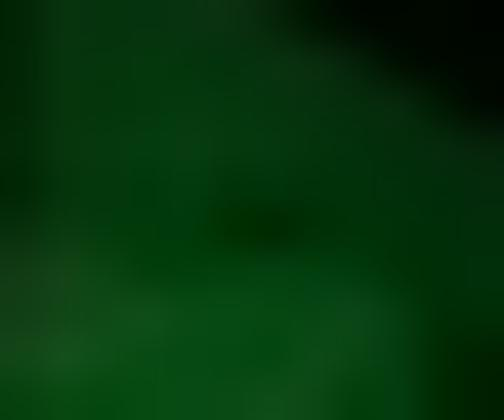

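Call:
execute_actions:
  actions:
    - [[0.0085,0.0108,-0.0153,0,0,0,-0.62,0,0,0,0,0,0,0],[-0.0195,-0.0092,0.0167,0,0,0,-0.62,0,0,0,0,0,0,0],[0.0085,0.0108,-0.0153,0,0,0,-0.62,0,0,0,0,0,0,0],[-0.0195,-0.0092,0.0167,0,0,0,-0.62,0,0,0,0,0,0,0],[0.0085,0.0108,-0.0153,0,0,0,-0.62,0,0,0,0,0,0,0],[-0.0195,-0.0092,0.0167,0,0,0,-0.62,0,0,0,0,0,0,0],[0.0065,0.0108,0.0127,0,0,0,-0.62,0,0,0,0,0,0,0],[-0.0175,-0.0092,-0.0113,0,0,0,-0.62,0,0,0,0,0,0,0],[0.0065,0.0108,0.0127,0,0,0,-0.62,0,0,0,0,0,0,0],[-0.0175,-0.0092,-0.0113,0,0,0,-0.62,0,0,0,0,0,0,0],[0.0065,0.0108,0.0127,0,0,0,-0.62,0,0,0,0,0,0,0],[-0.0175,-0.0092,-0.0113,0,0,0,-0.62,0,0,0,0,0,0,0],[0.0025,0.0088,0.0087,0,0,0,-0.62,0,0,0,0,0,0,0],[-0.0095,-0.0042,-0.0033,0,0,0,-0.62,0,0,0,0,0,0,0],[-0.0055,0.0008,0.0007,0,0,0,-0.62,0,0,0,0,0,0,0]]
    - [[0.019,-0.0003,-0.016,0,0,0,-0.62,0,0,0,0,0,0,0],[-0.009,-0.0003,0.016,0,0,0,-0.62,0,0,0,0,0,0,0],[0.019,-0.0003,-0.016,0,0,0,-0.62,0,0,0,0,0,0,0],[-0.009,-0.0003,0.016,0,0,0,-0.62,0,0,0,0,0,0,0],[0.019,-0.0003,-0.016,0,0,0,-0.62,0,0,0,0,0,0,0],[-0.009,-0.0003,0.016,0,0,0,-0.62,0,0,0,0,0,0,0],[0.017,-0.0003,0.012,0,0,0,-0.62,0,0,0,0,0,0,0],[-0.007,-0.0003,-0.012,0,0,0,-0.62,0,0,0,0,0,0,0],[0.017,-0.0003,0.012,0,0,0,-0.62,0,0,0,0,0,0,0],[-0.007,-0.0003,-0.012,0,0,0,-0.62,0,0,0,0,0,0,0],[0.017,-0.0003,0.012,0,0,0,-0.62,0,0,0,0,0,0,0],[-0.007,-0.0003,-0.012,0,0,0,-0.62,0,0,0,0,0,0,0],[0.013,-0.0003,0.008,0,0,0,-0.62,0,0,0,0,0,0,0],[0.001,-0.0003,-0.004,0,0,0,-0.62,0,0,0,0,0,0,0],[0.005,-0.0003,0.0,0,0,0,-0.62,0,0,0,0,0,0,0]]
  cameras: ["cam_right_wrist","cam_left_wrist"]

Call:
zoom_image:
  camera: "cam_right_wrist"
  region: [346, 122, 370, 142]

Call:
zoom_image:
  camera: "cam_left_wrist"
  region: [280, 60, 400, 150]

Scene clock: 8302.53 s.
left_arm: end_effector_position=(+0.3622, +0.2735, +0.1340) grip_measured=-0.452 end_effector_quat_wxyz=(+0.107, +0.086, +0.991, -0.005) | right_arm: end_effector_position=(+0.3481, +0.2571, +0.0966) grip_measured=+0.000 end_effector_quat_wxyz=(+0.658, -0.233, +0.680, +0.223)
Joint positions: left_arm=[-0.078 1.768 1.437 -1.026 0.017 0.113 0.274] | right_arm=[1.058 2.357 1.38 0.94 0.362 0.01 0.5]
Joint torques (N m): left_arm=[-0.14 -10.03 6.86 0.93 0.12 0.1] | right_arm=[-0.57 -14.79 5.9 1.84 0.02 0.11]
Heat: left arm: 56 °C; right arm: 64 °C.
Hand target: left_arm +0.3713, +0.2715, +0.1402; +0.127, +0.087, +0.988, -0.008 | right_arm +0.3488, +0.2563, +0.1180; +0.665, -0.224, +0.673, +0.235
Off the commanded pose: left_arm 0.011 m, 2 deg | right_arm 0.021 m, 2 deg.
camera_calibration:
cam_left_wrist: T_world_to_cam=[[-0.191298, -0.98131, -0.0208839, 0.341888], [-0.768857, 0.136588, 0.624662, 0.177853], [-0.610135, 0.135553, -0.780616, 0.433543], [0, 0, 0, 1]] pos_world=[0.466666, 0.252437, 0.234472]
cam_right_wrist: T_world_to_cam=[[0.617241, -0.786622, -0.0154637, -0.00927578], [-0.620529, -0.474641, -0.624228, 0.420482], [0.483692, 0.394894, -0.78109, -0.0504169], [0, 0, 0, 1]] pos_world=[0.291033, 0.212191, 0.222953]
Images, in order (width x height): cam_left_wrist 672x504, cam_right_wrist 672x504.

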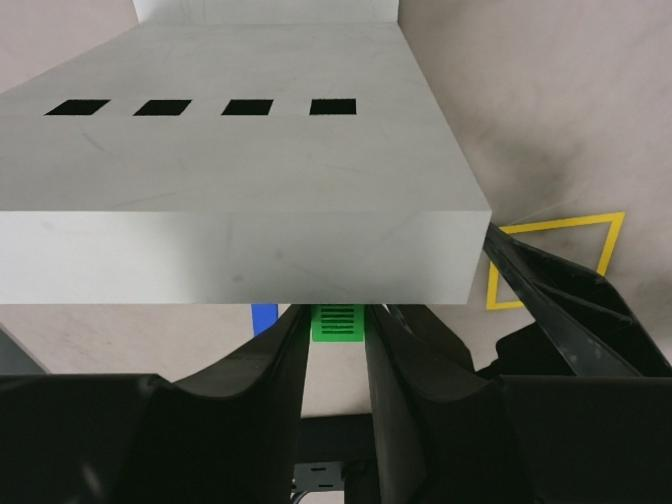

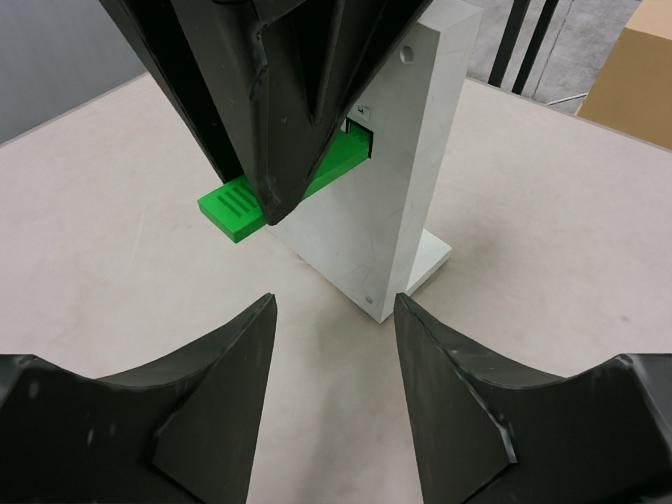

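Scaled by 21.000.

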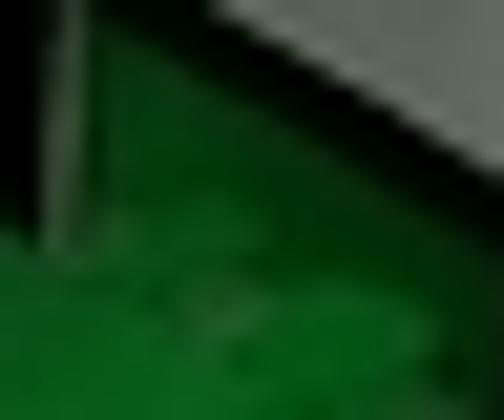

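Scaled by 4.200.

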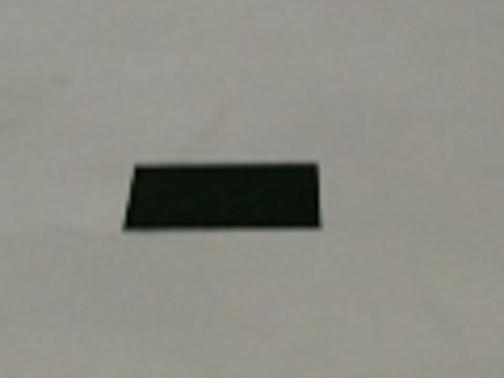

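Call:
execute_actions:
  actions:
    - [[0.0085,0.0092,-0.0155,0,0,0,-0.62,0,0,0,0,0,0,0],[-0.0195,-0.0108,0.0165,0,0,0,-0.62,0,0,0,0,0,0,0],[0.0085,0.0092,-0.0155,0,0,0,-0.62,0,0,0,0,0,0,0],[-0.0195,-0.0108,0.0165,0,0,0,-0.62,0,0,0,0,0,0,0],[0.0085,0.0092,-0.0155,0,0,0,-0.62,0,0,0,0,0,0,0],[-0.0195,-0.0108,0.0165,0,0,0,-0.62,0,0,0,0,0,0,0],[0.0065,0.0092,0.0125,0,0,0,-0.62,0,0,0,0,0,0,0],[-0.0175,-0.0108,-0.0115,0,0,0,-0.62,0,0,0,0,0,0,0],[0.0065,0.0092,0.0125,0,0,0,-0.62,0,0,0,0,0,0,0],[-0.0175,-0.0108,-0.0115,0,0,0,-0.62,0,0,0,0,0,0,0],[0.0065,0.0092,0.0125,0,0,0,-0.62,0,0,0,0,0,0,0],[-0.0175,-0.0108,-0.0115,0,0,0,-0.62,0,0,0,0,0,0,0],[0.0025,0.0072,0.0085,0,0,0,-0.62,0,0,0,0,0,0,0],[-0.0095,-0.0058,-0.0035,0,0,0,-0.62,0,0,0,0,0,0,0],[-0.0055,-0.0008,0.0005,0,0,0,-0.62,0,0,0,0,0,0,0]]
    - [[0.0185,0.0,-0.016,0,0,0,-0.62,0,0,0,0,0,0,0],[-0.0095,0.0,0.016,0,0,0,-0.62,0,0,0,0,0,0,0],[0.0185,0.0,-0.016,0,0,0,-0.62,0,0,0,0,0,0,0],[-0.0095,0.0,0.016,0,0,0,-0.62,0,0,0,0,0,0,0],[0.0185,0.0,-0.016,0,0,0,-0.62,0,0,0,0,0,0,0],[-0.0095,0.0,0.016,0,0,0,-0.62,0,0,0,0,0,0,0],[0.0165,0.0,0.012,0,0,0,-0.62,0,0,0,0,0,0,0],[-0.0075,0.0,-0.012,0,0,0,-0.62,0,0,0,0,0,0,0],[0.0165,0.0,0.012,0,0,0,-0.62,0,0,0,0,0,0,0],[-0.0075,0.0,-0.012,0,0,0,-0.62,0,0,0,0,0,0,0],[0.0165,0.0,0.012,0,0,0,-0.62,0,0,0,0,0,0,0],[-0.0075,0.0,-0.012,0,0,0,-0.62,0,0,0,0,0,0,0],[0.0125,0.0,0.008,0,0,0,-0.62,0,0,0,0,0,0,0],[0.0005,0.0,-0.004,0,0,0,-0.62,0,0,0,0,0,0,0],[0.0045,0.0,0.0,0,0,0,-0.62,0,0,0,0,0,0,0]]
    - [[0.014,0.0103,-0.016,0,0,0,-0.62,0,0,0,0,0,0,0],[-0.014,-0.0095,0.016,0,0,0,-0.62,0,0,0,0,0,0,0],[0.014,0.0108,-0.016,0,0,0,-0.62,0,0,0,0,0,0,0],[-0.014,-0.0089,0.016,0,0,0,-0.62,0,0,0,0,0,0,0],[0.014,0.0113,-0.016,0,0,0,-0.62,0,0,0,0,0,0,0],[-0.014,-0.0084,0.016,0,0,0,-0.62,0,0,0,0,0,0,0],[0.0123,0.0119,0.012,0,0,0,-0.62,0,0,0,0,0,0,0],[-0.0117,-0.0079,-0.012,0,0,0,-0.62,0,0,0,0,0,0,0],[0.0123,0.0124,0.012,0,0,0,-0.62,0,0,0,0,0,0,0],[-0.0117,-0.0073,-0.012,0,0,0,-0.62,0,0,0,0,0,0,0],[0.0125,0.0129,0.0119,0,0,0,-0.62,0,0,0,0,0,0,0],[-0.0115,-0.0068,-0.0121,0,0,0,-0.62,0,0,0,0,0,0,0],[0.0086,0.0115,0.0079,0,0,0,-0.62,0,0,0,0,0,0,0],[-0.0034,-0.0013,-0.0041,0,0,0,-0.62,0,0,0,0,0,0,0],[0.0007,0.004,-0.0002,0,0,0,-0.62,0,0,0,0,0,0,0]]
    - [[0.014,0.0097,-0.016,0,0,0,-0.62,0,0,0,0,0,0,0],[-0.014,-0.0105,0.016,0,0,0,-0.62,0,0,0,0,0,0,0],[0.014,0.0092,-0.016,0,0,0,-0.62,0,0,0,0,0,0,0],[-0.014,-0.0111,0.016,0,0,0,-0.62,0,0,0,0,0,0,0],[0.014,0.0087,-0.016,0,0,0,-0.62,0,0,0,0,0,0,0],[-0.014,-0.0116,0.016,0,0,0,-0.62,0,0,0,0,0,0,0],[0.0117,0.0081,0.012,0,0,0,-0.62,0,0,0,0,0,0,0],[-0.0123,-0.0121,-0.012,0,0,0,-0.62,0,0,0,0,0,0,0],[0.0117,0.0076,0.012,0,0,0,-0.62,0,0,0,0,0,0,0],[-0.0123,-0.0127,-0.012,0,0,0,-0.62,0,0,0,0,0,0,0],[0.0115,0.0071,0.0119,0,0,0,-0.62,0,0,0,0,0,0,0],[-0.0125,-0.0132,-0.0121,0,0,0,-0.62,0,0,0,0,0,0,0],[0.0074,0.0045,0.0079,0,0,0,-0.62,0,0,0,0,0,0,0],[-0.0046,-0.0087,-0.0041,0,0,0,-0.62,0,0,0,0,0,0,0],[-0.0007,-0.004,-0.0002,0,0,0,-0.62,0,0,0,0,0,0,0]]
    - [[0.014,0.0103,-0.016,0,0,0,-0.62,0,0,0,0,0,0,0],[-0.014,-0.0095,0.016,0,0,0,-0.62,0,0,0,0,0,0,0],[0.014,0.0108,-0.016,0,0,0,-0.62,0,0,0,0,0,0,0],[-0.014,-0.0089,0.016,0,0,0,-0.62,0,0,0,0,0,0,0],[0.014,0.0113,-0.016,0,0,0,-0.62,0,0,0,0,0,0,0],[-0.014,-0.0084,0.016,0,0,0,-0.62,0,0,0,0,0,0,0],[0.0123,0.0119,0.012,0,0,0,-0.62,0,0,0,0,0,0,0],[-0.0117,-0.0079,-0.012,0,0,0,-0.62,0,0,0,0,0,0,0],[0.0123,0.0124,0.012,0,0,0,-0.62,0,0,0,0,0,0,0],[-0.0117,-0.0073,-0.012,0,0,0,-0.62,0,0,0,0,0,0,0],[0.0125,0.0129,0.0119,0,0,0,-0.62,0,0,0,0,0,0,0],[-0.0115,-0.0068,-0.0121,0,0,0,-0.62,0,0,0,0,0,0,0],[0.0086,0.0115,0.0079,0,0,0,-0.62,0,0,0,0,0,0,0],[-0.0034,-0.0013,-0.0041,0,0,0,-0.62,0,0,0,0,0,0,0],[0.0007,0.004,-0.0002,0,0,0,-0.62,0,0,0,0,0,0,0]]
    - [[0.014,0.0097,-0.016,0,0,0,-0.62,0,0,0,0,0,0,0],[-0.014,-0.0105,0.016,0,0,0,-0.62,0,0,0,0,0,0,0],[0.014,0.0092,-0.016,0,0,0,-0.62,0,0,0,0,0,0,0],[-0.014,-0.0111,0.016,0,0,0,-0.62,0,0,0,0,0,0,0],[0.014,0.0087,-0.016,0,0,0,-0.62,0,0,0,0,0,0,0],[-0.014,-0.0116,0.016,0,0,0,-0.62,0,0,0,0,0,0,0],[0.0117,0.0081,0.012,0,0,0,-0.62,0,0,0,0,0,0,0],[-0.0123,-0.0121,-0.012,0,0,0,-0.62,0,0,0,0,0,0,0],[0.0117,0.0076,0.012,0,0,0,-0.62,0,0,0,0,0,0,0],[-0.0123,-0.0127,-0.012,0,0,0,-0.62,0,0,0,0,0,0,0],[0.0115,0.0071,0.0119,0,0,0,-0.62,0,0,0,0,0,0,0],[-0.0125,-0.0132,-0.0121,0,0,0,-0.62,0,0,0,0,0,0,0],[0.0074,0.0045,0.0079,0,0,0,-0.62,0,0,0,0,0,0,0],[-0.0046,-0.0087,-0.0041,0,0,0,-0.62,0,0,0,0,0,0,0],[-0.0007,-0.004,-0.0002,0,0,0,-0.62,0,0,0,0,0,0,0]]

Scene clock: 8422.10 s.
left_arm: end_effector_position=(+0.3618, +0.2735, +0.1336) grip_measured=-0.452 end_effector_quat_wxyz=(+0.106, +0.086, +0.991, -0.006) | right_arm: end_effector_position=(+0.3481, +0.2571, +0.0966) grip_measured=+0.000 end_effector_quat_wxyz=(+0.658, -0.233, +0.680, +0.223)
Joint positions: left_arm=[-0.078 1.768 1.436 -1.026 0.018 0.114 0.274] | right_arm=[1.058 2.357 1.38 0.94 0.362 0.01 0.5]
Joint torques (N m): left_arm=[-0.23 -10.35 6.83 0.95 0.08 0.07] | right_arm=[-0.58 -15.02 5.81 1.81 0.06 0.15]
Heat: left arm: 54 °C; right arm: 64 °C.
Hand target: left_arm +0.3706, +0.2711, +0.1399; +0.127, +0.087, +0.988, -0.008 | right_arm +0.3488, +0.2563, +0.1180; +0.665, -0.224, +0.673, +0.235
Off the commanded pose: left_arm 0.011 m, 2 deg | right_arm 0.021 m, 2 deg.

Call:
execute_actions:
  actions: []
  cameras: ["cam_right_wrist","cam_left_wrist"]

Call:
zoom_image:
  camera: "cam_right_wrist"
  region: [346, 122, 370, 142]

Call:
zoom_image:
  camera: "cam_left_wrist"
  region: [280, 60, 400, 150]

Scene clock: 8437.30 s.
left_arm: end_effector_position=(+0.3618, +0.2735, +0.1336) grip_measured=-0.452 end_effector_quat_wxyz=(+0.106, +0.086, +0.991, -0.006) | right_arm: end_effector_position=(+0.3481, +0.2571, +0.0966) grip_measured=+0.000 end_effector_quat_wxyz=(+0.658, -0.233, +0.680, +0.223)
Joint positions: left_arm=[-0.078 1.768 1.436 -1.026 0.018 0.114 0.274] | right_arm=[1.058 2.357 1.38 0.94 0.362 0.01 0.5]
Joint velocities: within noise
Joint torques (N m): left_arm=[-0.31 -10.4 6.67 0.94 0.08 0.1] | right_arm=[-0.38 -14.95 5.96 1.87 0.06 0.14]
Heat: left arm: 54 °C; right arm: 64 °C.
Hand target: left_arm +0.3706, +0.2711, +0.1399; +0.127, +0.087, +0.988, -0.008 | right_arm +0.3488, +0.2563, +0.1180; +0.665, -0.224, +0.673, +0.235
Tool commands: left_gripper/opening=-0.62 right_gripper/opening=+0.0
Off the commanded pose: left_arm 0.011 m, 2 deg | right_arm 0.021 m, 2 deg.
camera_calibration:
cam_left_wrist: T_world_to_cam=[[-0.191886, -0.981212, -0.0200809, 0.341899], [-0.767553, 0.137289, 0.62611, 0.176953], [-0.61159, 0.135555, -0.779476, 0.433363], [0, 0, 0, 1]] pos_world=[0.466467, 0.252437, 0.23387]
cam_right_wrist: T_world_to_cam=[[0.617241, -0.786622, -0.0154637, -0.00927578], [-0.620529, -0.474641, -0.624228, 0.420482], [0.483692, 0.394894, -0.78109, -0.0504169], [0, 0, 0, 1]] pos_world=[0.291033, 0.212191, 0.222953]
Images, in order (width x height): cam_left_wrist 672x504, cam_right_wrist 672x504.

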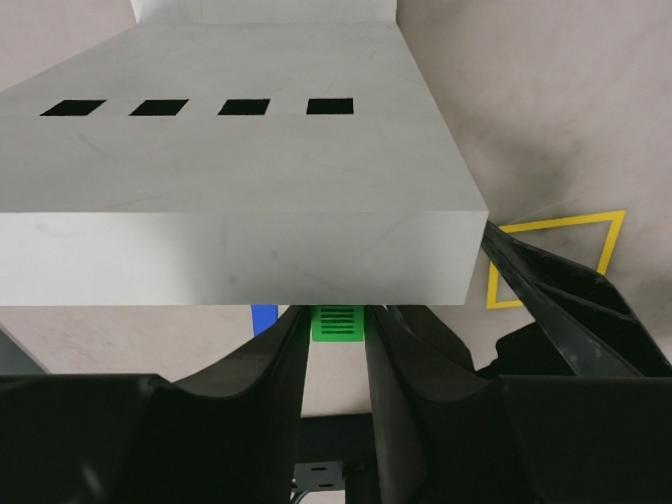

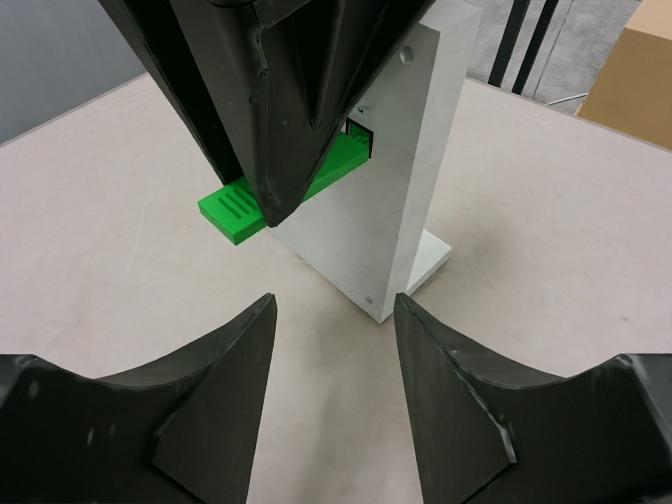

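Scaled by 21.000.

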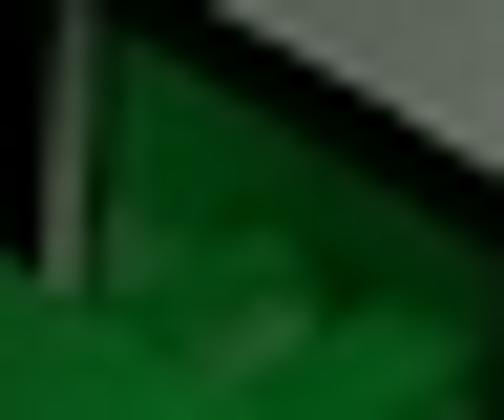

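Scaled by 4.200.

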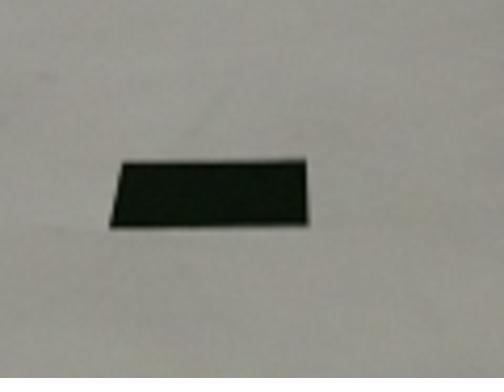

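Call:
execute_actions:
  actions:
    - [[0.0078,0.0103,-0.016,0,0,0,-0.62,0,0,0,0,0,0,0],[-0.0202,-0.0097,0.016,0,0,0,-0.62,0,0,0,0,0,0,0],[0.0078,0.0103,-0.016,0,0,0,-0.62,0,0,0,0,0,0,0],[-0.0202,-0.0097,0.016,0,0,0,-0.62,0,0,0,0,0,0,0],[0.0078,0.0103,-0.016,0,0,0,-0.62,0,0,0,0,0,0,0],[-0.0202,-0.0097,0.016,0,0,0,-0.62,0,0,0,0,0,0,0],[0.0058,0.0103,0.012,0,0,0,-0.62,0,0,0,0,0,0,0],[-0.0182,-0.0097,-0.012,0,0,0,-0.62,0,0,0,0,0,0,0],[0.0058,0.0103,0.012,0,0,0,-0.62,0,0,0,0,0,0,0],[-0.0182,-0.0097,-0.012,0,0,0,-0.62,0,0,0,0,0,0,0],[0.0058,0.0103,0.012,0,0,0,-0.62,0,0,0,0,0,0,0],[-0.0182,-0.0097,-0.012,0,0,0,-0.62,0,0,0,0,0,0,0],[0.0018,0.0083,0.008,0,0,0,-0.62,0,0,0,0,0,0,0],[-0.0102,-0.0047,-0.004,0,0,0,-0.62,0,0,0,0,0,0,0],[-0.0062,0.0003,0.0,0,0,0,-0.62,0,0,0,0,0,0,0]]
  cameras: ["cam_right_wrist","cam_left_wrist"]

Call:
zoom_image:
  camera: "cam_right_wrist"
  region: [346, 122, 370, 142]

Call:
zoom_image:
  camera: "cam_left_wrist"
  region: [280, 60, 400, 150]

Scene clock: 8498.07 s.
left_arm: end_effector_position=(+0.3601, +0.2735, +0.1332) grip_measured=-0.452 end_effector_quat_wxyz=(+0.109, +0.085, +0.990, -0.005) | right_arm: end_effector_position=(+0.3481, +0.2571, +0.0966) grip_measured=+0.000 end_effector_quat_wxyz=(+0.658, -0.233, +0.680, +0.223)
Joint positions: left_arm=[-0.079 1.756 1.419 -1.016 0.016 0.111 0.274] | right_arm=[1.058 2.357 1.38 0.94 0.362 0.01 0.5]
Joint torques (N m): left_arm=[-0.09 -10.48 6.53 0.85 0.12 0.09] | right_arm=[-0.69 -14.95 5.93 1.83 0.01 0.14]
Heat: left arm: 54 °C; right arm: 64 °C.
Hand target: left_arm +0.3669, +0.2713, +0.1399; +0.127, +0.087, +0.988, -0.008 | right_arm +0.3488, +0.2563, +0.1180; +0.665, -0.224, +0.673, +0.235
Off the commanded pose: left_arm 0.010 m, 2 deg | right_arm 0.021 m, 2 deg.
camera_calibration:
cam_left_wrist: T_world_to_cam=[[-0.189754, -0.981598, -0.0214179, 0.341083], [-0.771674, 0.135615, 0.621391, 0.178404], [-0.607052, 0.134439, -0.783207, 0.431217], [0, 0, 0, 1]] pos_world=[0.464163, 0.25264, 0.234179]
cam_right_wrist: T_world_to_cam=[[0.617241, -0.786622, -0.0154637, -0.00927578], [-0.620529, -0.474641, -0.624228, 0.420482], [0.483692, 0.394894, -0.78109, -0.0504169], [0, 0, 0, 1]] pos_world=[0.291033, 0.212191, 0.222953]
Images, in order (width x height): cam_left_wrist 672x504, cam_right_wrist 672x504.

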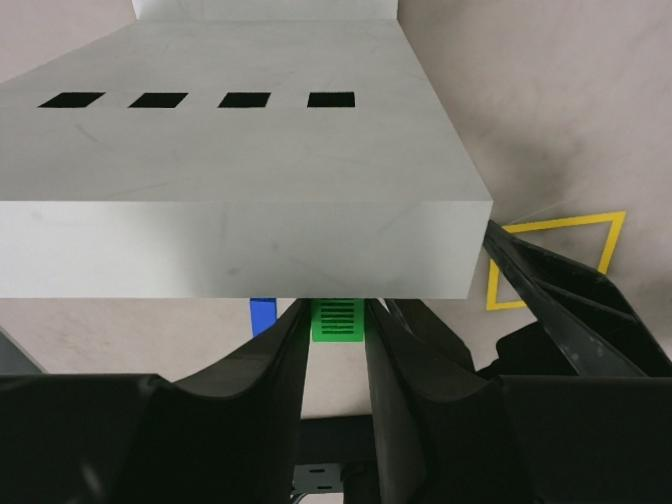

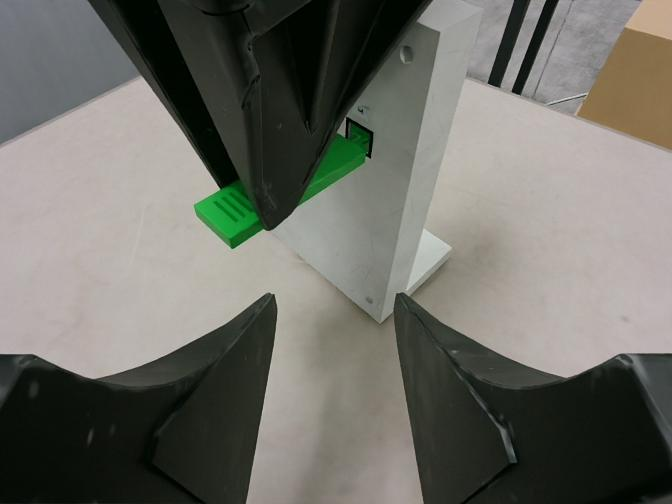

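Scaled by 21.000.

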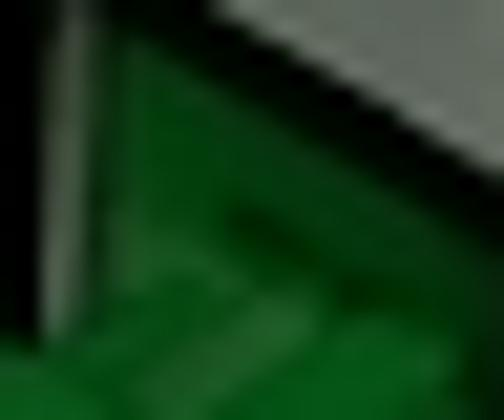

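Scaled by 4.200.

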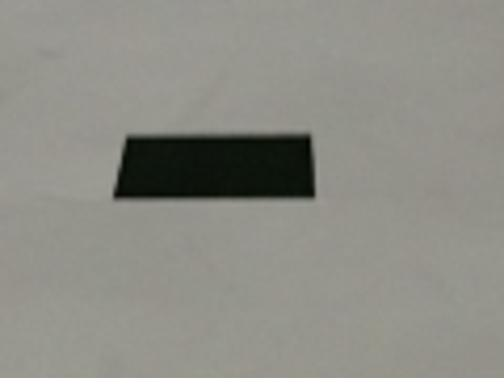

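Call:
zoom_image:
  camera: "cam_right_wrist"
  region: [338, 115, 380, 150]

Call:
zoom_image:
  camera: "cam_right_wrist"
  region: [320, 105, 400, 175]

Scaled by 12.000.

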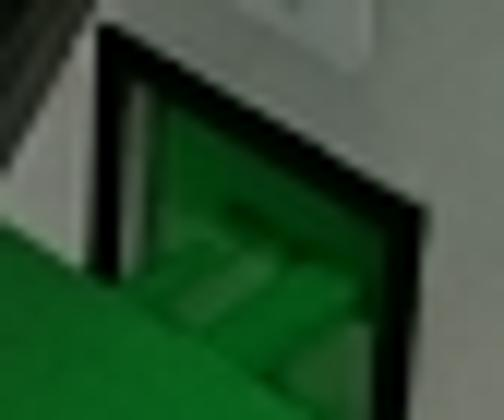

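Scaled by 6.300.

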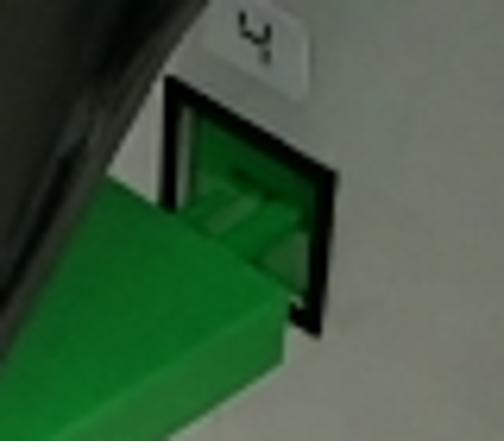

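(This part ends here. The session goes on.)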